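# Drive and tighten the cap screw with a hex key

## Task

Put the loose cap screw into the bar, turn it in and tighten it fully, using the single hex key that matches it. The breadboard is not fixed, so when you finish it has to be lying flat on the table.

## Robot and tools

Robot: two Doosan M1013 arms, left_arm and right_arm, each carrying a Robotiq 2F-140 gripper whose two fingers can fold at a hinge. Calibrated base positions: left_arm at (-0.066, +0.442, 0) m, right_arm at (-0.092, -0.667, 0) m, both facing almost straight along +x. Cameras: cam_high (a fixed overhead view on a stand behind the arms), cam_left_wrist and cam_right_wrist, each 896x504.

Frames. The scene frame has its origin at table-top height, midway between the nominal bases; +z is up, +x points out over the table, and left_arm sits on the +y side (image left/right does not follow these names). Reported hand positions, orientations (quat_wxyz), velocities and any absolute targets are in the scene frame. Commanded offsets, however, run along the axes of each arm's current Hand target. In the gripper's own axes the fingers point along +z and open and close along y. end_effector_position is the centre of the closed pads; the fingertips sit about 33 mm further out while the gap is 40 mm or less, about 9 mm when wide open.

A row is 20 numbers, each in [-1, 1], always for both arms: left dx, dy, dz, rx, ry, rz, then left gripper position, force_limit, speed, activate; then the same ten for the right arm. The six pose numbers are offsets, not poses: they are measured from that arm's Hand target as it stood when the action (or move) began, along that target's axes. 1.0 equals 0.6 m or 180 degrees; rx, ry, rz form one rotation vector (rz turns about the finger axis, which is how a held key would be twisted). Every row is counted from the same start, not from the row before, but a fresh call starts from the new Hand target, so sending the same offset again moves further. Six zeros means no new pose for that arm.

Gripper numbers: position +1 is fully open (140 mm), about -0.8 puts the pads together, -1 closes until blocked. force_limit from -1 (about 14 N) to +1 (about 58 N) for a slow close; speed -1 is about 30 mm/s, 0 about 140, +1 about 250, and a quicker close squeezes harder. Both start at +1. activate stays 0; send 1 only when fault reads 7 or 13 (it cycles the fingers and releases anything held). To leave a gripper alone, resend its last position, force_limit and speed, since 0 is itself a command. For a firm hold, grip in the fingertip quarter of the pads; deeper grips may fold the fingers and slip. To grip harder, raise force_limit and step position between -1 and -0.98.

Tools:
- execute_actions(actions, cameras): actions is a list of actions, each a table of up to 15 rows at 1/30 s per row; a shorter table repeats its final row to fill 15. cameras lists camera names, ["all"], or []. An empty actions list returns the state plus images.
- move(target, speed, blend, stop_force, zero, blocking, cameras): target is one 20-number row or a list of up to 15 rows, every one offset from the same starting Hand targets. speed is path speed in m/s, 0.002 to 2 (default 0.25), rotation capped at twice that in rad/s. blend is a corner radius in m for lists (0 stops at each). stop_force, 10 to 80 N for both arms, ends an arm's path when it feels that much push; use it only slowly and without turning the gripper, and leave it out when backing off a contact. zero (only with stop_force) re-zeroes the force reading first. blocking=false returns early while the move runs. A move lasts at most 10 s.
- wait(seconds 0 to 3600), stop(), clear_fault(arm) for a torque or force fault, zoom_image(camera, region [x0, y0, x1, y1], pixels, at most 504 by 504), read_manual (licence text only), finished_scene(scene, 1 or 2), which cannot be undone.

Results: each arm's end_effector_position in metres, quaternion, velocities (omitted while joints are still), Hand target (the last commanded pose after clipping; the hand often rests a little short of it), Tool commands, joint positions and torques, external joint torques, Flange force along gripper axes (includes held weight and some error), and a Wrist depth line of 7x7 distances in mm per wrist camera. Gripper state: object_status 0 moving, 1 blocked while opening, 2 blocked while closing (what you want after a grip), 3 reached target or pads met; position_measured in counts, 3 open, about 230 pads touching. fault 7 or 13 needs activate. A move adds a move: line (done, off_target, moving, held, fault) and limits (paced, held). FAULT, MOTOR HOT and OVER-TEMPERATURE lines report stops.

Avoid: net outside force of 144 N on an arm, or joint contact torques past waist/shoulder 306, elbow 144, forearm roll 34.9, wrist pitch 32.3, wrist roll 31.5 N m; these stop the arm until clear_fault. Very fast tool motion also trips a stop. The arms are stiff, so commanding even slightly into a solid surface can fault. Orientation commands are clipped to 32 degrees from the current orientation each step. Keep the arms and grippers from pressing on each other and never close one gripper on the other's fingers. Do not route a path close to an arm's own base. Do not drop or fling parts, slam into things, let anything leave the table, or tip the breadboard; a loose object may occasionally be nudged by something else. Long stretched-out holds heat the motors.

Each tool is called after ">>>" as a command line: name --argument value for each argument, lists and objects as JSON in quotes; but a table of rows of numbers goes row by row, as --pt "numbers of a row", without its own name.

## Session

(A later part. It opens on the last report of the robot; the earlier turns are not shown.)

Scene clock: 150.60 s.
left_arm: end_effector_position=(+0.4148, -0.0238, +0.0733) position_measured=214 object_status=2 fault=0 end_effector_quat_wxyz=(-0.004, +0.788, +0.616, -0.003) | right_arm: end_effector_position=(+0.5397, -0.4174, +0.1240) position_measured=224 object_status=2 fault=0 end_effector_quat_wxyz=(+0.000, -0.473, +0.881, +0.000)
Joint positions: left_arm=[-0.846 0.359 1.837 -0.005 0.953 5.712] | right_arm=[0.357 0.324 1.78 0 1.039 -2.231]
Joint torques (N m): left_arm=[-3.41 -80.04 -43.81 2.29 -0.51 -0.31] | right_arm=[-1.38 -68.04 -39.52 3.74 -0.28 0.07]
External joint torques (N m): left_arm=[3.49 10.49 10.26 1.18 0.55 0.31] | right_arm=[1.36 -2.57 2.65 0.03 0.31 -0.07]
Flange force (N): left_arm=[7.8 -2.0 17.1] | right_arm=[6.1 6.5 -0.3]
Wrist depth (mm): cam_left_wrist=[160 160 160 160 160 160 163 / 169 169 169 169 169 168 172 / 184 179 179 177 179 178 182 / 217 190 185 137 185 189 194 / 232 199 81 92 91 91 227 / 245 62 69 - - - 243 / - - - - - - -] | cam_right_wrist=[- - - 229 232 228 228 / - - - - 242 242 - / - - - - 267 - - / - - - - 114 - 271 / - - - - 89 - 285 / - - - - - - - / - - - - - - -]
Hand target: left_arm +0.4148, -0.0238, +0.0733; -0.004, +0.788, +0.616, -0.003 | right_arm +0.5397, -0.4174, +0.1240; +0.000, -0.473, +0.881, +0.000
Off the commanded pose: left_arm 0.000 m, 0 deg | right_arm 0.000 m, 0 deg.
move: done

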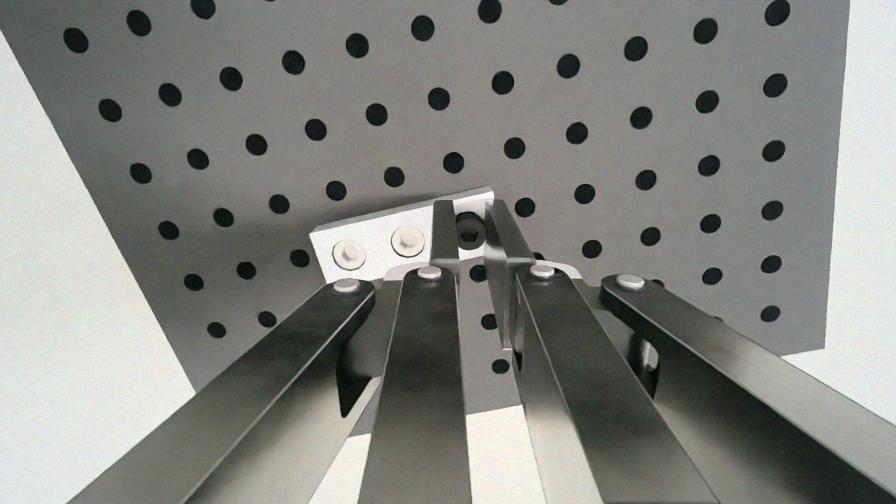

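>>> move --pt "0 0 0 0 0 0 -0.55 0 0 0 0 0 0 0 0 0 -1 1 -1 0" --pt "0 0 -0.0027 0 0 -0.6667 -0.55 0 0 0 0 0 0 0 0 0 -1 1 -1 0" --pt "0 0 -0.0027 0 0 0.6667 -0.55 0 0 0 0 0 0 0 0 0 -1 1 -1 0" --pt "0 0 -0.0027 0 0 0 -0.55 0 0 0 0 0 0 0 0 0 -1 1 -1 0" --pt "0 0 -0.0027 0 0 -0.6667 -0.55 0 0 0 0 0 0 0 0 0 -1 1 -1 0" --pt "0 0 -0.0027 0 0 -1 -0.55 0 0 0 0 0 0 0 0 0 -1 1 -1 0" --pt "0 0 -0.0027 0 0 -1 -1 0 -1 0 0 0 0 0 0 0 -1 1 -1 0" --speed '[1,1.4,1.4,1.4,1.4,1.2,0.5]' --blend '[0,0.05,0.05,0.05,0.05,0,0]' --cameras '[]'

>>> move --pt "0 0 0.0006 0 0 0.6 -1 0 -1 0 0 0 0 0 0 0 -1 1 -1 0" --pt "0 0 0.0012 0 0 -0.8 -1 0 -1 0 0 0 0 0 0 0 -1 1 -1 0" --pt "0 0 0.0018 0 0 -0.2 -1 0 -1 0 0 0 0 0 0 0 -1 1 -1 0" --pt "0 0 0.0024 0 0 0.4 -1 0 -1 0 0 0 0 0 0 0 -1 1 -1 0" --pt "0 0 0.003 0 0 1.0 -1 0 -1 0 0 0 0 0 0 0 -1 1 -1 0" --speed 1.0 --blend '[0.05,0.05,0.05,0.05,0]' --cameras '["cam_left_wrist"]'

>>> zoom_image --camera "cam_left_wrist" --region '[400, 180, 560, 300]'

Scene clock: 158.03 s.
left_arm: end_effector_position=(+0.4148, -0.0238, +0.0749) position_measured=226 object_status=0 fault=0 end_effector_quat_wxyz=(-0.003, -0.616, +0.788, +0.004) | right_arm: end_effector_position=(+0.5397, -0.4174, +0.1240) position_measured=224 object_status=2 fault=0 end_effector_quat_wxyz=(+0.000, -0.473, +0.881, +0.000)
Joint positions: left_arm=[-0.847 0.357 1.836 -0.005 0.956 -3.713] | right_arm=[0.357 0.324 1.78 0 1.039 -2.231]
Joint torques (N m): left_arm=[-2.19 -69.48 -51.87 2.81 -9.51 -0.74] | right_arm=[-1.75 -68.66 -39.57 3.79 -0.31 0.09]
External joint torques (N m): left_arm=[2 0.47 18.33 0.59 9.5 0.74] | right_arm=[1.35 -2.11 2.31 0 0.33 -0.09]
Flange force (N): left_arm=[-18.5 23.8 -1.8] | right_arm=[5.0 5.7 -0.3]
Wrist depth (mm): cam_left_wrist=[158 159 159 161 163 164 168 / 166 167 169 170 169 174 179 / 180 178 179 175 171 184 190 / 213 187 190 137 190 195 219 / 226 200 77 92 91 203 235 / 240 62 65 - - - 255 / - - - - - - -] | cam_right_wrist=[- - 234 224 - 228 223 / - 248 244 245 236 - 247 / 258 - - 252 - - - / - - 273 - 264 - - / 290 - - - 90 - - / - - - - - - - / - - - - - - -]
Hand target: left_arm +0.4148, -0.0238, +0.0750; -0.003, -0.616, +0.788, +0.004 | right_arm +0.5397, -0.4174, +0.1240; +0.000, -0.473, +0.881, +0.000
Off the commanded pose: left_arm 0.000 m, 0 deg | right_arm 0.000 m, 0 deg.
move: done; limits=paced

Scene clock: 164.17 s.
left_arm: end_effector_position=(+0.4148, -0.0238, +0.0732) position_measured=232 object_status=3 fault=0 end_effector_quat_wxyz=(-0.004, +0.788, +0.616, -0.003) | right_arm: end_effector_position=(+0.5397, -0.4174, +0.1240) position_measured=224 object_status=2 fault=0 end_effector_quat_wxyz=(+0.000, -0.473, +0.881, +0.000)
Joint positions: left_arm=[-0.846 0.359 1.837 -0.005 0.953 5.712] | right_arm=[0.357 0.324 1.78 0 1.039 -2.231]
Joint torques (N m): left_arm=[-17.49 -69.73 -36.4 -3.69 -0.19 -0.54] | right_arm=[-1.18 -68.5 -39.69 3.75 -0.28 0.1]
External joint torques (N m): left_arm=[17.58 0.2 2.91 7.16 0.23 0.54] | right_arm=[0.95 -2.25 2.65 0.02 0.31 -0.1]
Flange force (N): left_arm=[25.5 10.1 1.9] | right_arm=[6.1 5.8 0.0]
Wrist depth (mm): cam_left_wrist=[160 160 160 161 161 161 182 / 169 169 169 169 169 169 192 / 178 178 179 179 178 179 203 / 211 188 187 124 187 190 215 / 229 200 - 91 85 197 228 / 246 65 65 - - - 245 / - - - - - - -] | cam_right_wrist=[- 232 231 227 225 - - / - - - - - - 240 / - 259 - 253 - 254 - / - - - - 265 269 - / 296 - - - 89 - - / - - - - - - - / - - - - - - -]
Hand target: left_arm +0.4148, -0.0238, +0.0732; -0.004, +0.788, +0.616, -0.003 | right_arm +0.5397, -0.4174, +0.1240; +0.000, -0.473, +0.881, +0.000
Off the commanded pose: left_arm 0.000 m, 0 deg | right_arm 0.000 m, 0 deg.
move: done; blend cut to 0 m at target 1

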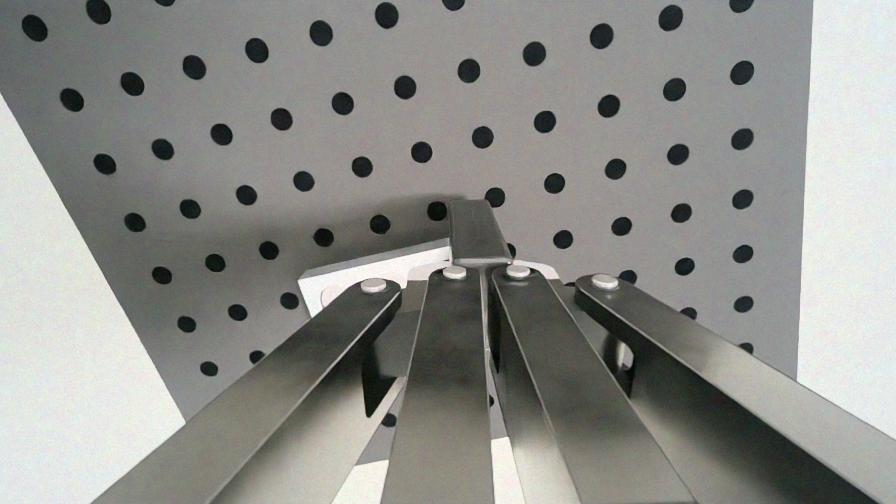

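Scaled by 3.150 from the camera's image (finer frame: 1280x720).

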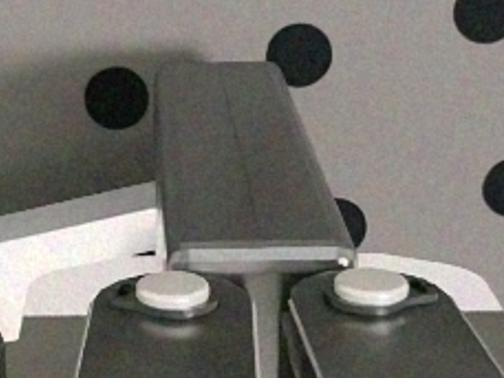

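>>> move --pt "0 0 -0.15 0 0 0 -1 0 -1 0 0 0 0 0 0 0 -1 1 -1 0" --speed 0.15 --cameras '["cam_left_wrist"]'

>>> zoom_image --camera "cam_left_wrist" --region '[350, 230, 500, 330]'

Scene clock: 165.53 s.
left_arm: end_effector_position=(+0.4156, -0.0241, +0.1631) position_measured=232 object_status=3 fault=0 end_effector_quat_wxyz=(-0.004, +0.788, +0.616, -0.003) | right_arm: end_effector_position=(+0.5397, -0.4174, +0.1240) position_measured=224 object_status=2 fault=0 end_effector_quat_wxyz=(+0.000, -0.473, +0.881, +0.000)
Joint positions: left_arm=[-0.846 0.283 1.756 -0.005 1.11 5.711] | right_arm=[0.357 0.324 1.78 0 1.039 -2.231]
Joint torques (N m): left_arm=[-0.41 -65.51 -38.17 3.88 0.35 -0.54] | right_arm=[-1.56 -68.52 -39.59 3.76 -0.35 0.09]
External joint torques (N m): left_arm=[0.52 -0.01 1.3 -0.06 -0.3 0.54] | right_arm=[1.66 -2.29 2.38 0.04 0.36 -0.09]
Flange force (N): left_arm=[2.7 -1.5 1.9] | right_arm=[5.0 6.3 -0.4]
Wrist depth (mm): cam_left_wrist=[259 241 241 241 240 259 263 / 279 257 254 254 254 270 278 / 297 287 268 265 273 289 294 / 313 308 285 123 281 288 311 / 334 328 - 91 86 326 333 / 355 - 65 - - - 346 / - - - - - - -] | cam_right_wrist=[- - - - 228 227 - / - - 238 - - - - / 263 - 253 164 - - - / 278 - - 119 270 275 - / - - - - 89 281 - / - - - - - - - / - - - - - - -]
Hand target: left_arm +0.4156, -0.0241, +0.1632; -0.004, +0.788, +0.616, -0.003 | right_arm +0.5397, -0.4174, +0.1240; +0.000, -0.473, +0.881, +0.000
Off the commanded pose: left_arm 0.000 m, 0 deg | right_arm 0.000 m, 0 deg.
move: done

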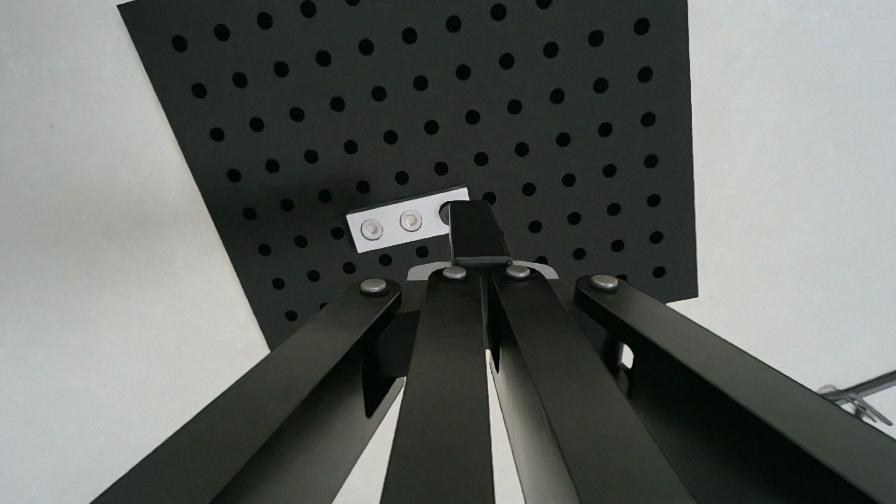

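Scaled by 3.360 from the camera's image (finer frame: 1280x720).

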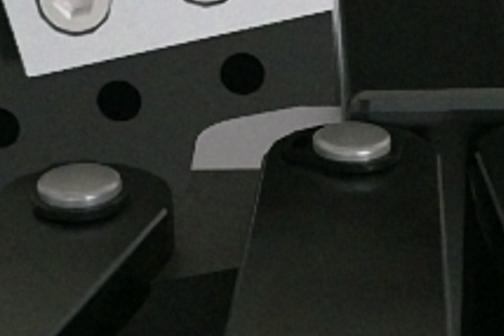

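>>> move --pt "0 0 -0.05 0 0 0 -0.2 0 0 0 0 0 0 0 0 0 -1 1 -1 0" --speed 0.15 --cameras '["cam_left_wrist"]'

>>> zoom_image --camera "cam_left_wrist" --region '[400, 170, 500, 270]'

Scene clock: 166.57 s.
left_arm: end_effector_position=(+0.4158, -0.0242, +0.1931) position_measured=154 object_status=0 fault=0 end_effector_quat_wxyz=(-0.004, +0.788, +0.616, -0.003) | right_arm: end_effector_position=(+0.5397, -0.4174, +0.1240) position_measured=224 object_status=2 fault=0 end_effector_quat_wxyz=(+0.000, -0.473, +0.881, +0.000)
Joint positions: left_arm=[-0.846 0.262 1.724 -0.005 1.163 5.711] | right_arm=[0.357 0.324 1.78 0 1.039 -2.231]
Joint torques (N m): left_arm=[-0.91 -63.52 -39.26 3.97 0.38 -0.59] | right_arm=[-1.29 -68.24 -39.61 3.77 -0.32 0.06]
External joint torques (N m): left_arm=[0.99 -0.77 1.4 -0.05 -0.34 0.59] | right_arm=[1.23 -2.31 2.71 0 0.36 -0.06]
Flange force (N): left_arm=[4.0 -2.2 1.6] | right_arm=[5.9 6.2 -0.1]
Wrist depth (mm): cam_left_wrist=[290 270 268 267 267 290 291 / 309 301 283 282 283 305 306 / 325 320 298 295 300 319 326 / 345 346 311 314 159 339 345 / 367 78 86 335 115 91 363 / - 67 - 395 - 68 69 / - 67 - 421 - - -] | cam_right_wrist=[- - 239 231 233 - 227 / - - - 243 - - - / - - 257 164 260 - - / - 279 - 120 - 272 269 / - 289 - - - 283 - / - - - - - - - / - - - - - - -]
Hand target: left_arm +0.4158, -0.0242, +0.1932; -0.004, +0.788, +0.616, -0.003 | right_arm +0.5397, -0.4174, +0.1240; +0.000, -0.473, +0.881, +0.000
Off the commanded pose: left_arm 0.000 m, 0 deg | right_arm 0.000 m, 0 deg.
move: done

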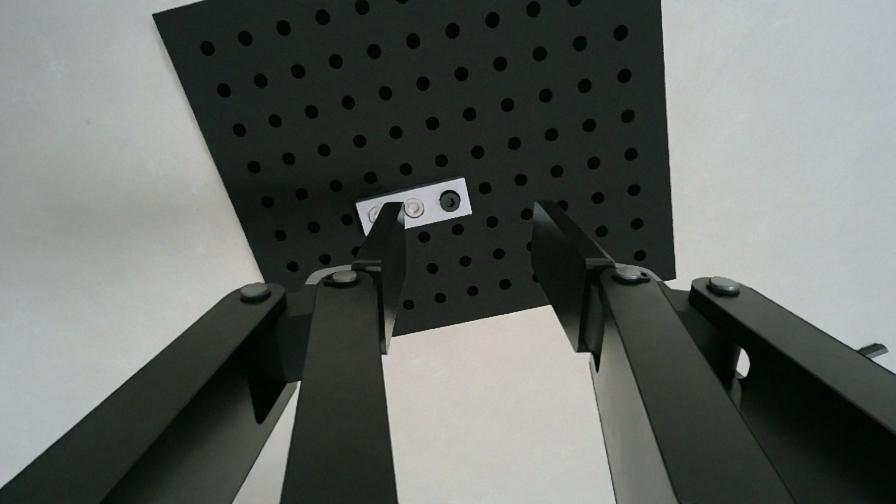

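Scaled by 5.040 from the camera's image (finer frame: 1280x720).

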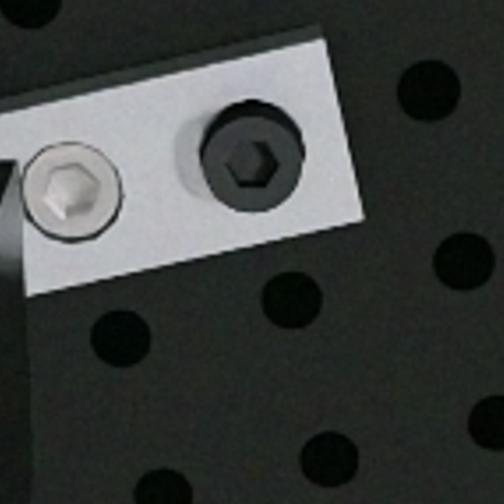

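>>> move --pt "-0.025 -0.01 0 0 0 -0.8333 -0.5 0 0 0 0 0 0 0 0 0 -1 1 -1 0" --pt "-0.025 -0.01 0 0 0 0.3333 -0.5 0 0 0 0 0 0 0 0 0 -1 1 -1 0" --pt "-0.025 -0.01 0.03 0 0 -0.5 -0.5 0 0 0 0 0 0 0 0 0 -1 1 -1 0" --pt "-0.025 -0.01 0.06 0 0 0.6667 -0.5 0 0 0 0 0 0 0 0 0 -1 1 -1 0" --pt "-0.025 -0.01 0.1637 0 0 0.2444 -0.5 0 0 0 0 0 0 0 0 0 -1 1 -1 0" --speed '[1.5,1.5,1.5,1.5,0.4]' --blend '[0.05,0.05,0.05,0.05,0]' --cameras '["cam_left_wrist"]'

>>> zoom_image --camera "cam_left_wrist" --region '[400, 180, 560, 300]'

Scene clock: 175.73 s.
left_arm: end_effector_position=(+0.4056, -0.0370, +0.0950) position_measured=192 object_status=3 fault=0 end_effector_quat_wxyz=(-0.002, +0.961, +0.276, -0.004) | right_arm: end_effector_position=(+0.5397, -0.4174, +0.1240) position_measured=224 object_status=2 fault=0 end_effector_quat_wxyz=(+0.000, -0.473, +0.881, +0.000)
Joint positions: left_arm=[-0.87 0.342 1.815 -0.005 0.993 -6.11] | right_arm=[0.357 0.324 1.78 0 1.039 -2.231]
Joint torques (N m): left_arm=[-0.68 -68 -35.93 3.59 0.41 -0.5] | right_arm=[-1.18 -68.84 -39.6 3.76 -0.3 0.1]
External joint torques (N m): left_arm=[0.66 -0.6 1.48 -0.02 -0.4 0.5] | right_arm=[1.29 -1.98 2.54 0.03 0.33 -0.1]
Flange force (N): left_arm=[0.8 -4.2 1.4] | right_arm=[5.3 5.8 0.1]
Wrist depth (mm): cam_left_wrist=[204 182 179 179 178 178 181 / 216 190 190 189 188 188 210 / 227 201 201 198 200 199 226 / 236 214 210 198 208 237 240 / 258 223 84 224 91 91 254 / 273 62 72 243 - 66 - / - - - 263 - - -] | cam_right_wrist=[232 - - 225 232 230 - / - - - - - 242 242 / - 265 - - - - - / - 272 274 120 267 271 - / - - - - 90 - - / - - - - - - - / - - - - - - -]
Hand target: left_arm +0.4055, -0.0370, +0.0950; -0.002, +0.961, +0.276, -0.004 | right_arm +0.5397, -0.4174, +0.1240; +0.000, -0.473, +0.881, +0.000
Off the commanded pose: left_arm 0.000 m, 0 deg | right_arm 0.000 m, 0 deg.
move: done; limits=paced

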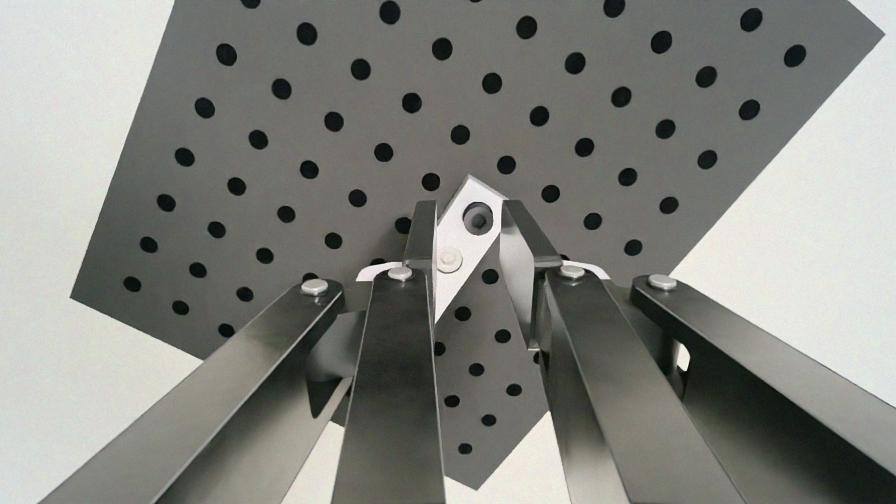

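Scaled by 3.150 from the camera's image (finer frame: 1280x720).

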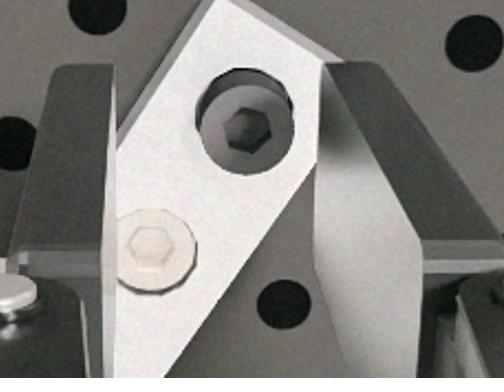

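>>> move --pt "-0.0008 0.0088 0.015 0 0 0 -0.5 0 0 0 0 0 0 0 0 0 -1 1 -1 0" --pt "-0.0008 0.0088 0.0317 0 0 0 -0.5 0 0 0 0 0 0 0 0 0 -1 1 -1 0" --pt "-0.0008 0.0088 0.0317 0 0 0 -1 0 -1 0 0 0 0 0 0 0 -1 1 -1 0" --speed '[0.1,0.06,0.1]' --cameras '["cam_left_wrist"]'

>>> zoom_image --camera "cam_left_wrist" --region '[400, 180, 560, 300]'

Scene clock: 178.47 s.
left_arm: end_effector_position=(+0.4078, -0.0417, +0.0759) position_measured=214 object_status=0 fault=0 end_effector_quat_wxyz=(-0.002, +0.961, +0.276, -0.004) | right_arm: end_effector_position=(+0.5397, -0.4174, +0.1240) position_measured=224 object_status=2 fault=0 end_effector_quat_wxyz=(+0.000, -0.473, +0.881, +0.000)
Joint positions: left_arm=[-0.872 0.367 1.82 -0.006 0.963 -6.112] | right_arm=[0.357 0.324 1.78 0 1.039 -2.231]
Joint torques (N m): left_arm=[-1.33 -63.19 -32.75 3.37 -1.08 -0.53] | right_arm=[-1.58 -68.17 -39.72 3.81 -0.3 0.01]
External joint torques (N m): left_arm=[1.33 -6.87 -0.94 0.12 1.09 0.53] | right_arm=[1.71 -2.63 2.8 -0.04 0.34 -0.01]
Flange force (N): left_arm=[1.2 -7.1 -9.1] | right_arm=[6.0 7.2 -0.3]
Wrist depth (mm): cam_left_wrist=[184 163 162 162 162 161 161 / 193 171 171 172 171 170 172 / 184 182 180 179 181 181 206 / 194 194 193 137 188 194 219 / 207 204 81 92 92 91 234 / 253 62 69 - - - 247 / - - - - - - -] | cam_right_wrist=[- - 229 228 - 225 - / - - 247 242 - 245 - / 259 260 - 164 - 258 - / - 272 274 - 109 272 273 / - - - - 89 - - / - - - - - - - / - - - - - - -]
Hand target: left_arm +0.4078, -0.0417, +0.0759; -0.002, +0.961, +0.276, -0.004 | right_arm +0.5397, -0.4174, +0.1240; +0.000, -0.473, +0.881, +0.000
Off the commanded pose: left_arm 0.000 m, 0 deg | right_arm 0.000 m, 0 deg.
move: done

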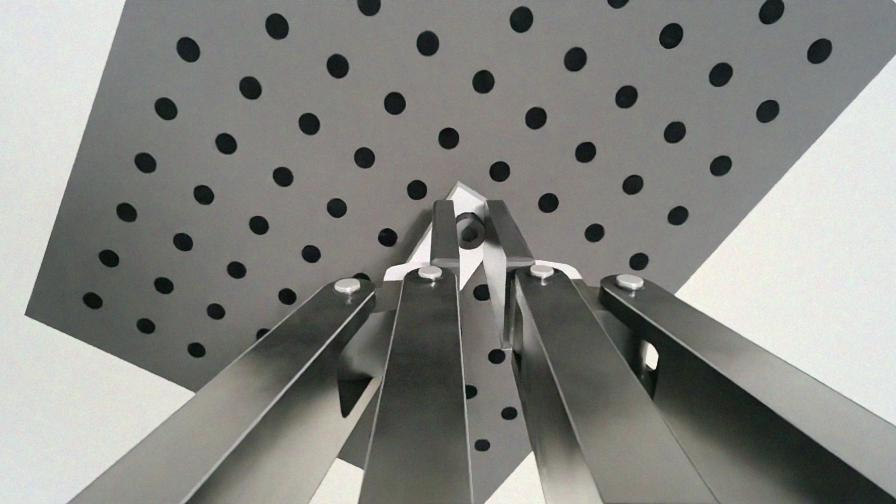

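Scaled by 3.150 from the camera's image (finer frame: 1280x720).

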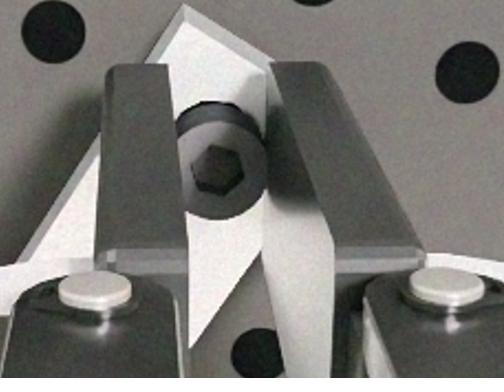

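>>> move --pt "0 0 0.0007 0 0 0.6333 -1 0 -1 0 0 0 0 0 0 0 -1 1 -1 0" --pt "0 0 0.0013 0 0 -0.7333 -1 0 -1 0 0 0 0 0 0 0 -1 1 -1 0" --pt "0 0 0.002 0 0 -0.1 -1 0 -1 0 0 0 0 0 0 0 -1 1 -1 0" --pt "0 0 0.0027 0 0 0.5333 -1 0 -1 0 0 0 0 0 0 0 -1 1 -1 0" --pt "0 0 0.0033 0 0 -0.8333 -1 0 -1 0 0 0 0 0 0 0 -1 1 -1 0" --pt "0 0 0.004 0 0 -0.2 -1 0 -1 0 0 0 0 0 0 0 -1 1 -1 0" --speed 1.0 --blend '[0.05,0.05,0.05,0.05,0.05,0]' --cameras '["cam_left_wrist"]'

>>> zoom_image --camera "cam_left_wrist" --region '[400, 180, 560, 300]'

Scene clock: 185.60 s.
left_arm: end_effector_position=(+0.4078, -0.0417, +0.0735) position_measured=214 object_status=2 fault=0 end_effector_quat_wxyz=(-0.003, +0.829, +0.559, -0.003) | right_arm: end_effector_position=(+0.5397, -0.4174, +0.1240) position_measured=224 object_status=2 fault=0 end_effector_quat_wxyz=(+0.000, -0.473, +0.881, +0.000)
Joint positions: left_arm=[-0.872 0.369 1.822 -0.006 0.959 5.826] | right_arm=[0.357 0.324 1.78 0 1.039 -2.231]
Joint torques (N m): left_arm=[-7.48 -71.77 -38.05 0.47 -0.52 -0.43] | right_arm=[-1.27 -68.47 -39.58 3.74 -0.27 0.1]
External joint torques (N m): left_arm=[7.4 1.65 4.55 3 0.56 0.43] | right_arm=[0.96 -2.03 2.83 0.01 0.31 -0.1]
Flange force (N): left_arm=[13.0 -0.9 4.1] | right_arm=[6.1 5.8 0.3]
Wrist depth (mm): cam_left_wrist=[162 162 161 161 161 160 164 / 170 170 170 169 170 169 173 / 180 180 179 177 179 179 182 / 218 191 186 168 186 189 191 / 232 203 77 116 91 91 230 / 245 62 69 - - - 241 / - - - - - - -] | cam_right_wrist=[- - - - - - - / 251 - - - - - - / 256 - 256 255 252 - - / - - 273 119 114 265 - / - - - - 89 - - / - - - - - - - / - - - - - - -]
Hand target: left_arm +0.4078, -0.0417, +0.0735; -0.003, +0.829, +0.559, -0.003 | right_arm +0.5397, -0.4174, +0.1240; +0.000, -0.473, +0.881, +0.000
Off the commanded pose: left_arm 0.000 m, 0 deg | right_arm 0.000 m, 0 deg.
move: done

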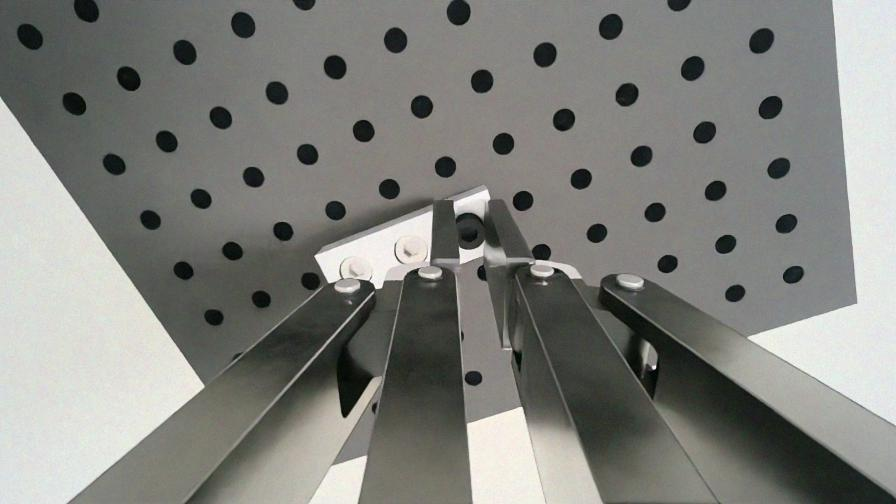

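Scaled by 3.150 from the camera's image (finer frame: 1280x720).

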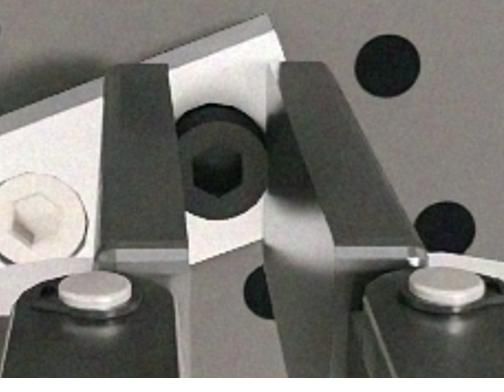

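>>> move --pt "0 0 0 0 0 0 -0.5 0 0 0 0 0 0 0 0 0 -1 1 -1 0" --pt "0 0 -0.04 0 0 0 -0.5 0 0 0 0 0 0 0 0 0 -1 1 -1 0" --pt "0 0 -0.05 0 0 -0.8333 -0.5 0 0 0 0 0 0 0 0 0 -1 1 -1 0" --pt "0 0 -0.05 0 0 0.3333 -0.5 0 0 0 0 0 0 0 0 0 -1 1 -1 0" --pt "0 0 -0.05 0 0 -0.5 -0.5 0 0 0 0 0 0 0 0 0 -1 1 -1 0" --pt "0 0 -0.05 0 0 0.6667 -0.5 0 0 0 0 0 0 0 0 0 -1 1 -1 0" --pt "0 0 -0.05 0 0 0.2 -0.5 0 0 0 0 0 0 0 0 0 -1 1 -1 0" --speed '[1,0.15,1.5,1.5,1.5,1.5,1.2]' --blend '[0,0.01,0.05,0.05,0.05,0.05,0]' --cameras '["cam_left_wrist"]'

>>> zoom_image --camera "cam_left_wrist" --region '[400, 180, 560, 300]'

Scene clock: 193.13 s.
left_arm: end_effector_position=(+0.4080, -0.0417, +0.1035) position_measured=192 object_status=3 fault=0 end_effector_quat_wxyz=(-0.002, +0.961, +0.276, -0.004) | right_arm: end_effector_position=(+0.5397, -0.4174, +0.1240) position_measured=224 object_status=2 fault=0 end_effector_quat_wxyz=(+0.000, -0.473, +0.881, +0.000)
Joint positions: left_arm=[-0.872 0.341 1.797 -0.005 1.011 -6.112] | right_arm=[0.357 0.324 1.78 0 1.039 -2.231]
Joint torques (N m): left_arm=[-0.9 -69.33 -36.38 3.64 0.4 -0.52] | right_arm=[-0.75 -68.11 -39.48 3.77 -0.28 0.07]
External joint torques (N m): left_arm=[0.93 0.31 1.59 -0.04 -0.38 0.52] | right_arm=[0.64 -2.36 2.68 -0.02 0.32 -0.07]
Flange force (N): left_arm=[1.5 -3.3 2.3] | right_arm=[6.5 5.5 -0.1]
Wrist depth (mm): cam_left_wrist=[209 187 187 187 187 188 207 / 219 197 197 197 198 198 222 / 231 208 209 206 210 214 235 / 227 221 220 207 217 249 250 / 265 234 84 234 92 91 268 / 282 62 72 255 - 66 - / - - - 272 - - -] | cam_right_wrist=[- 232 233 229 - 230 - / - - 240 242 - - - / - - - 249 262 - - / 277 - - - 265 - 272 / - 294 - - 89 - - / - - - - - - - / - - - - - - -]
Hand target: left_arm +0.4080, -0.0418, +0.1035; -0.002, +0.961, +0.276, -0.004 | right_arm +0.5397, -0.4174, +0.1240; +0.000, -0.473, +0.881, +0.000
Off the commanded pose: left_arm 0.000 m, 0 deg | right_arm 0.000 m, 0 deg.
move: done; limits=paced

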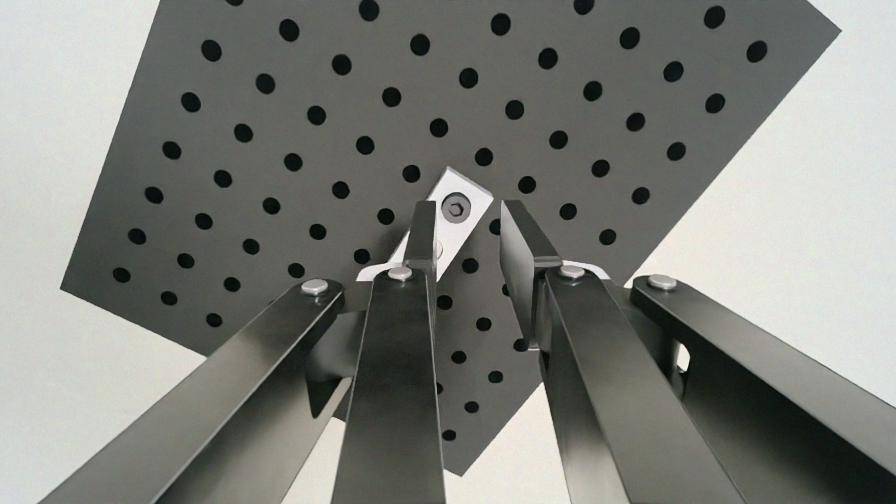

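Scaled by 3.150 from the camera's image (finer frame: 1280x720).

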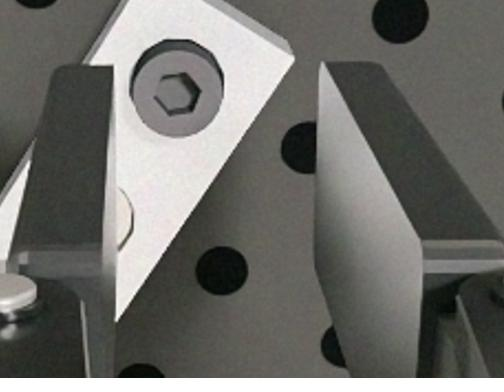

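>>> move --pt "0.0032 -0.0073 0.03 0 0 0 -0.5 0 0 0 0 0 0 0 0 0 -1 1 -1 0" --pt "0.0032 -0.0073 0.0510 0 0 0 -0.5 0 0 0 0 0 0 0 0 0 -1 1 -1 0" --pt "0.0032 -0.0073 0.0510 0 0 0 -1 0 -1 0 0 0 0 0 0 0 -1 1 -1 0" --speed '[0.1,0.05,0.1]' --cameras '["cam_left_wrist"]'

>>> zoom_image --camera "cam_left_wrist" --region '[400, 180, 560, 300]'

Scene clock: 196.40 s.
left_arm: end_effector_position=(+0.4071, -0.0370, +0.0729) position_measured=214 object_status=0 fault=0 end_effector_quat_wxyz=(-0.002, +0.961, +0.276, -0.004) | right_arm: end_effector_position=(+0.5397, -0.4174, +0.1240) position_measured=224 object_status=2 fault=0 end_effector_quat_wxyz=(+0.000, -0.473, +0.881, +0.000)
Joint positions: left_arm=[-0.868 0.364 1.83 -0.006 0.955 -6.108] | right_arm=[0.357 0.324 1.78 0 1.039 -2.231]
Joint torques (N m): left_arm=[0.72 -62.74 -28.57 4.17 1.62 -0.6] | right_arm=[-1.45 -68.17 -39.47 3.75 -0.29 0.1]
External joint torques (N m): left_arm=[-0.77 -6.93 -4.91 -0.7 -1.61 0.6] | right_arm=[1.59 -2.44 2.58 0.02 0.33 -0.1]
Flange force (N): left_arm=[-0.4 -0.6 -7.7] | right_arm=[5.6 6.6 -0.3]
Wrist depth (mm): cam_left_wrist=[180 159 159 159 160 160 160 / 188 168 168 168 168 169 171 / 180 178 178 176 179 179 205 / 189 189 186 167 185 195 217 / 202 199 81 116 92 91 232 / 245 62 69 - - - 245 / - - - - - - -] | cam_right_wrist=[232 - - 231 - - - / 241 - - 239 - - - / - - - - 267 254 - / - 283 - - 109 - - / - 289 - - 89 - 295 / - - - - - - - / - - - - - - -]
Hand target: left_arm +0.4071, -0.0369, +0.0729; -0.002, +0.961, +0.276, -0.004 | right_arm +0.5397, -0.4174, +0.1240; +0.000, -0.473, +0.881, +0.000
Off the commanded pose: left_arm 0.000 m, 0 deg | right_arm 0.000 m, 0 deg.
move: done

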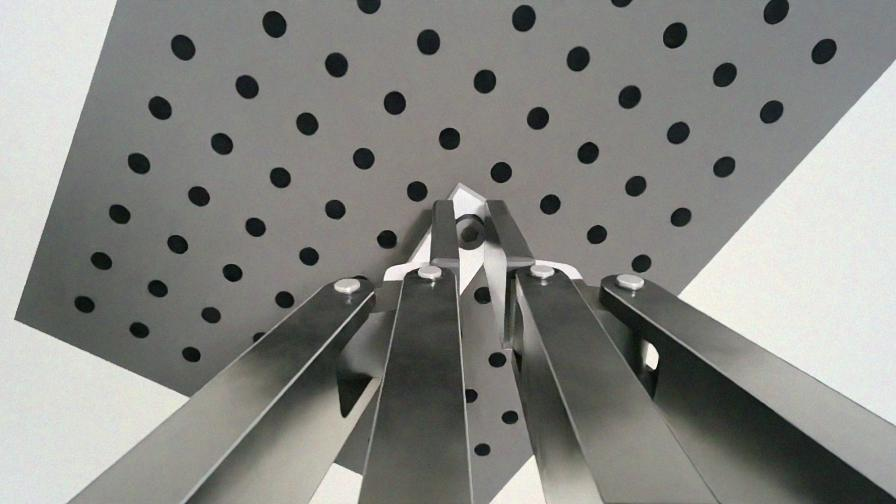

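Scaled by 3.150 from the camera's image (finer frame: 1280x720).

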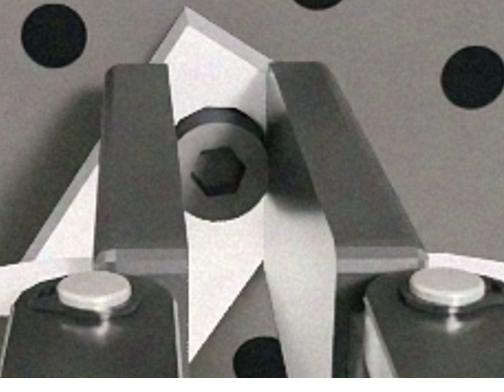

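>>> move --pt "0 0 0.0002 0 0 0.6333 -1 0 -1 0 0 0 0 0 0 0 -1 1 -1 0" --pt "0 0 0.0004 0 0 -0.7333 -1 0 -1 0 0 0 0 0 0 0 -1 1 -1 0" --pt "0 0 0.0006 0 0 -0.1 -1 0 -1 0 0 0 0 0 0 0 -1 1 -1 0" --pt "0 0 0.0008 0 0 0.5333 -1 0 -1 0 0 0 0 0 0 0 -1 1 -1 0" --pt "0 0 0.001 0 0 -0.8333 -1 0 -1 0 0 0 0 0 0 0 -1 1 -1 0" --speed 1.0 --blend '[0.05,0.05,0.05,0.05,0]' --cameras '["cam_left_wrist"]'

>>> zoom_image --camera "cam_left_wrist" --region '[400, 180, 560, 300]'

Scene clock: 202.60 s.
left_arm: end_effector_position=(+0.4070, -0.0369, +0.0723) position_measured=214 object_status=2 fault=0 end_effector_quat_wxyz=(-0.004, -0.018, +1.000, +0.001) | right_arm: end_effector_position=(+0.5397, -0.4174, +0.1240) position_measured=224 object_status=2 fault=0 end_effector_quat_wxyz=(+0.000, -0.473, +0.881, +0.000)
Joint positions: left_arm=[-0.868 0.365 1.83 -0.006 0.954 3.84] | right_arm=[0.357 0.324 1.78 0 1.039 -2.231]
Joint torques (N m): left_arm=[-7.25 -58.67 -16.76 0.54 7.11 -0.39] | right_arm=[-1.23 -68.82 -39.46 3.71 -0.26 0.08]
External joint torques (N m): left_arm=[7.29 -11.41 -16.77 2.87 -7.07 0.39] | right_arm=[1.09 -1.68 2.64 0.04 0.3 -0.08]
Flange force (N): left_arm=[-17.9 -2.7 -11.7] | right_arm=[5.3 5.5 0.4]
Wrist depth (mm): cam_left_wrist=[182 178 159 160 160 161 161 / 191 189 168 165 169 169 172 / 202 200 177 171 179 180 184 / 214 214 188 171 185 190 216 / 227 225 81 116 91 91 232 / 240 62 69 - - - 244 / - - - - - - -] | cam_right_wrist=[- - 229 227 - - - / - - - 240 245 240 243 / 250 - 255 - 253 - 258 / 281 271 - 110 264 - 283 / - - - - 90 - - / - - - - - - - / - - - - - - -]
Hand target: left_arm +0.4071, -0.0369, +0.0723; -0.004, -0.018, +1.000, +0.001 | right_arm +0.5397, -0.4174, +0.1240; +0.000, -0.473, +0.881, +0.000
Off the commanded pose: left_arm 0.000 m, 0 deg | right_arm 0.000 m, 0 deg.
move: done

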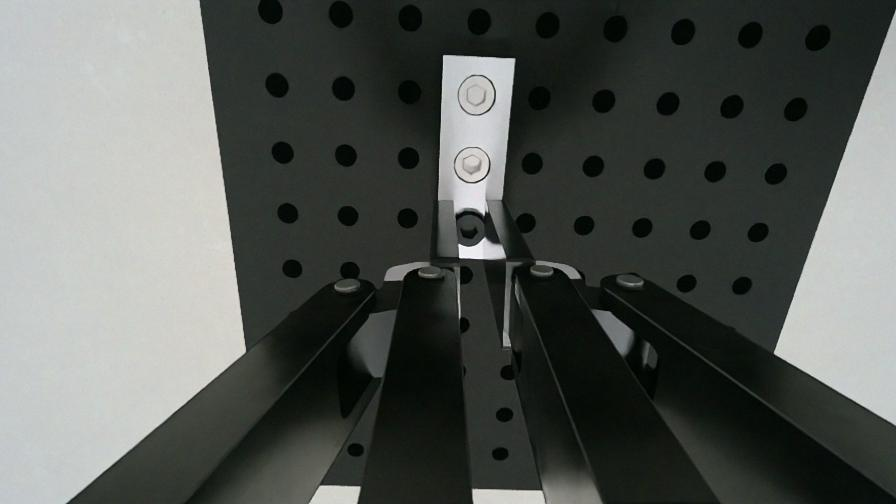

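Scaled by 3.150 from the camera's image (finer frame: 1280x720).

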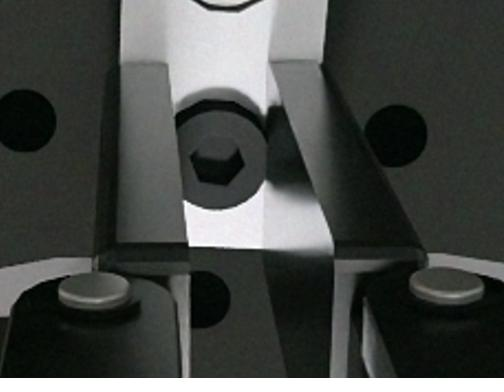

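>>> move --pt "0 0 0 0 0 0 -0.4 0 -0.5 0 0 0 -0.2 0 0 0 -1 1 -1 0" --pt "0 0 -0.15 0 0 0 -0.4 0 -0.5 0 -0.0622 0.3206 -0.26 0.2778 -0.5174 -0.5174 -1 1 -1 0" --pt "0 0 -0.45 0 0 -0.6667 -0.4 0 -0.5 0 -0.0622 0.3206 -0.26 0.2778 -0.5174 -0.5174 -1 1 -1 0" --pt "0 0 -0.48 0 0 0.6667 -0.4 0 -0.5 0 -0.0622 0.3206 -0.26 0.2778 -0.5174 -0.5174 -1 1 -1 0" --speed '[0.5,0.4,0.6,1]' --cameras '["all"]'

Scene clock: 212.17 s.
left_arm: end_effector_position=(+0.4095, -0.0377, +0.3603) position_measured=179 object_status=3 fault=0 end_effector_quat_wxyz=(-0.003, +0.857, +0.515, -0.003) | right_arm: end_effector_position=(+0.4000, -0.2800, +0.2800) position_measured=224 object_status=2 fault=0 end_effector_quat_wxyz=(+0.707, -0.707, +0.000, +0.000)
Joint positions: left_arm=[-0.866 0.198 1.494 -0.005 1.457 -0.349] | right_arm=[0.072 0.3 2.252 1.605 1.547 -5.693]
Joint torques (N m): left_arm=[-0.37 -60.43 -42.52 4.31 0.32 -0.56] | right_arm=[-1.4 -56.88 -30.22 1.59 2.13 0.04]
External joint torques (N m): left_arm=[0.35 -0.66 1.52 -0.06 -0.28 0.56] | right_arm=[1.3 -2.08 2.49 -0.08 0.23 -0.08]
Flange force (N): left_arm=[2.5 -3.5 2.8] | right_arm=[-7.1 -2.2 1.4]
Wrist depth (mm): cam_left_wrist=[443 439 425 420 441 442 452 / 468 460 440 440 445 456 464 / 492 492 472 459 496 491 495 / 526 524 518 526 512 521 529 / 569 543 86 556 91 91 546 / 593 65 78 610 - 69 - / - - - 644 - - -] | cam_right_wrist=[401 - - - - 427 322 / 328 323 337 - 915 416 303 / 347 395 383 - 1043 425 - / - 849 933 110 109 - - / - - - - 89 - - / 2310 - - - - - - / - - - - - - -]
Hand target: left_arm +0.4095, -0.0377, +0.3603; -0.003, +0.857, +0.515, -0.003 | right_arm +0.4000, -0.2800, +0.2800; +0.707, -0.707, +0.000, +0.000
Off the commanded pose: left_arm 0.000 m, 0 deg | right_arm 0.000 m, 0 deg.
move: done

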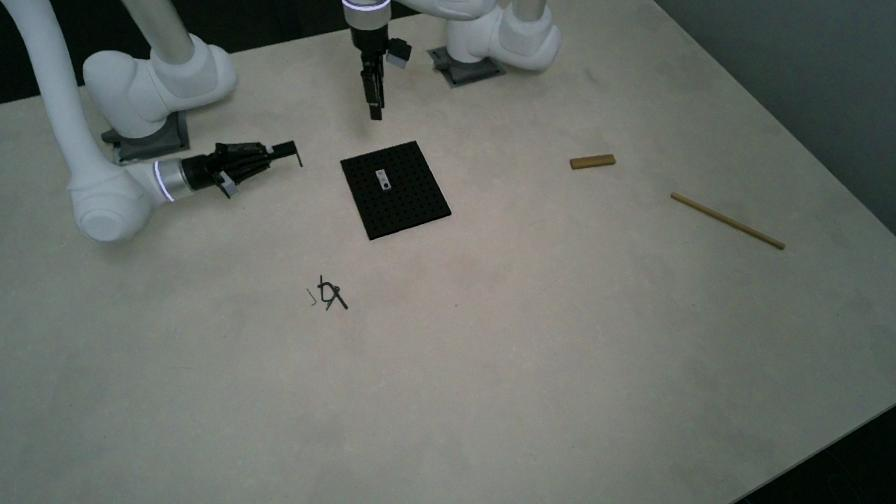

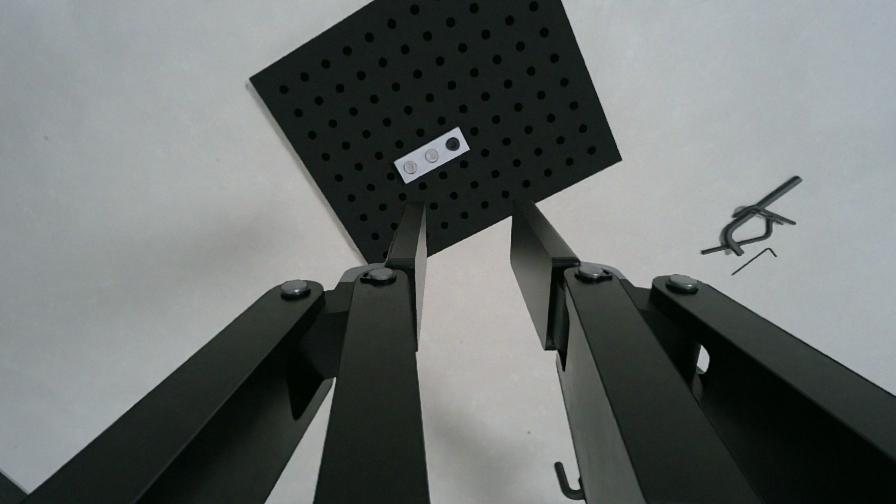

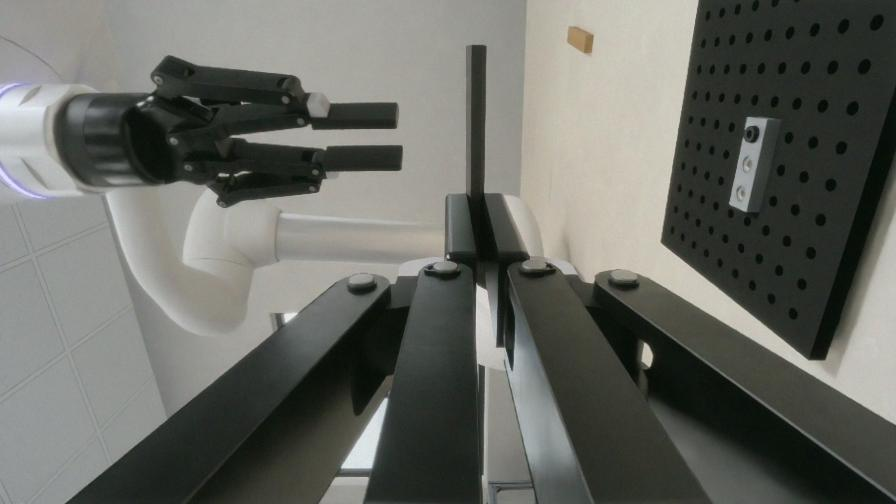

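>>> move --target '[-0.3233,0.2518,-0.02,0,0,-0.6556,-0.4,0,-0.5,0,0,0,0,0,0,0,-1,1,-1,0]' --speed 0.3 --cameras '["all"]'

>>> zoom_image --camera "cam_left_wrist" --region '[370, 100, 580, 300]'

Scene clock: 216.50 s.
left_arm: end_effector_position=(+0.4520, -0.2799, +0.3713) position_measured=179 object_status=3 fault=0 end_effector_quat_wxyz=(-0.004, +0.000, +1.000, +0.001) | right_arm: end_effector_position=(+0.4000, -0.2800, +0.2800) position_measured=224 object_status=2 fault=0 end_effector_quat_wxyz=(+0.707, -0.707, +0.000, +0.000)
Joint positions: left_arm=[-1.013 0.565 0.957 -0.006 1.627 -2.556] | right_arm=[0.072 0.3 2.252 1.605 1.547 -5.693]
Joint torques (N m): left_arm=[-0.65 -97.09 -42.85 4.28 0.4 -0.52] | right_arm=[-1.46 -57.02 -30.28 1.57 2.11 -0.01]
External joint torques (N m): left_arm=[0.71 0.97 1.53 -0.09 -0.36 0.52] | right_arm=[1.43 -1.88 2.7 -0.08 0.25 -0.04]
Flange force (N): left_arm=[0.8 3.5 3.6] | right_arm=[-7.2 -1.9 1.7]
Wrist depth (mm): cam_left_wrist=[184 447 446 447 445 429 439 / 173 165 176 203 459 453 470 / 229 497 499 505 490 469 501 / - 529 508 524 500 536 538 / 561 555 86 564 91 85 570 / - 65 78 601 - 69 - / - - - 644 - - -] | cam_right_wrist=[98 99 - - 864 - 285 / - - - - - 600 - / - 649 731 - 1437 - 281 / 430 627 760 110 114 - 307 / 2400 571 - - 90 - 321 / 2376 - - - - - - / - - - - - - -]
Hand target: left_arm +0.4520, -0.2799, +0.3713; -0.004, +0.000, +1.000, +0.001 | right_arm +0.4000, -0.2800, +0.2800; +0.707, -0.707, +0.000, +0.000
Off the commanded pose: left_arm 0.000 m, 0 deg | right_arm 0.000 m, 0 deg.
move: done

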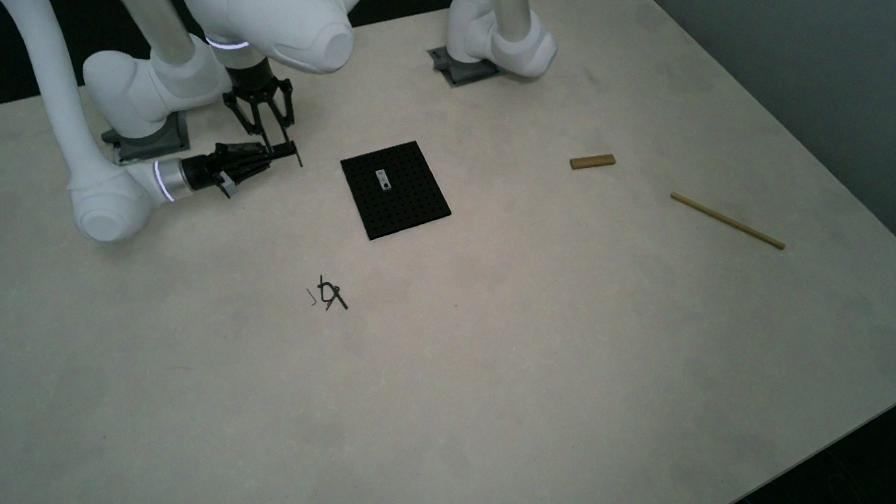

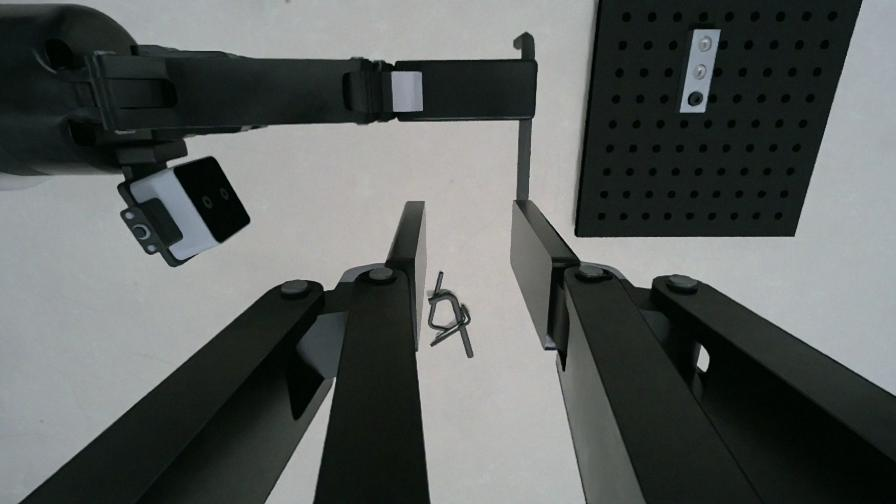

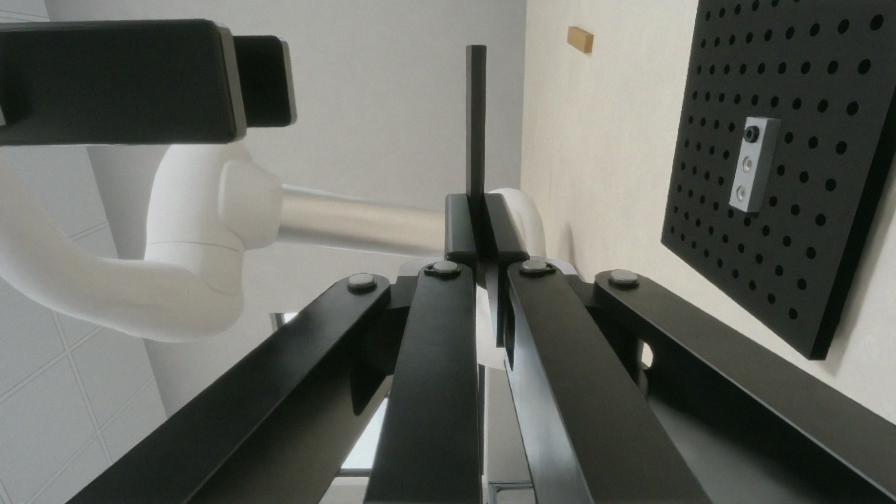

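Scaled by 2.400 from the camera's image (finer frame: 1280x720).

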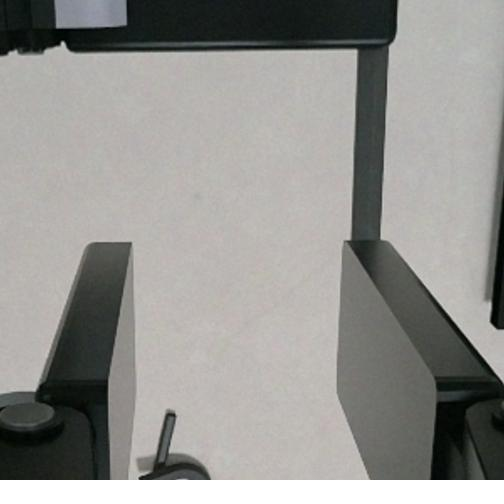

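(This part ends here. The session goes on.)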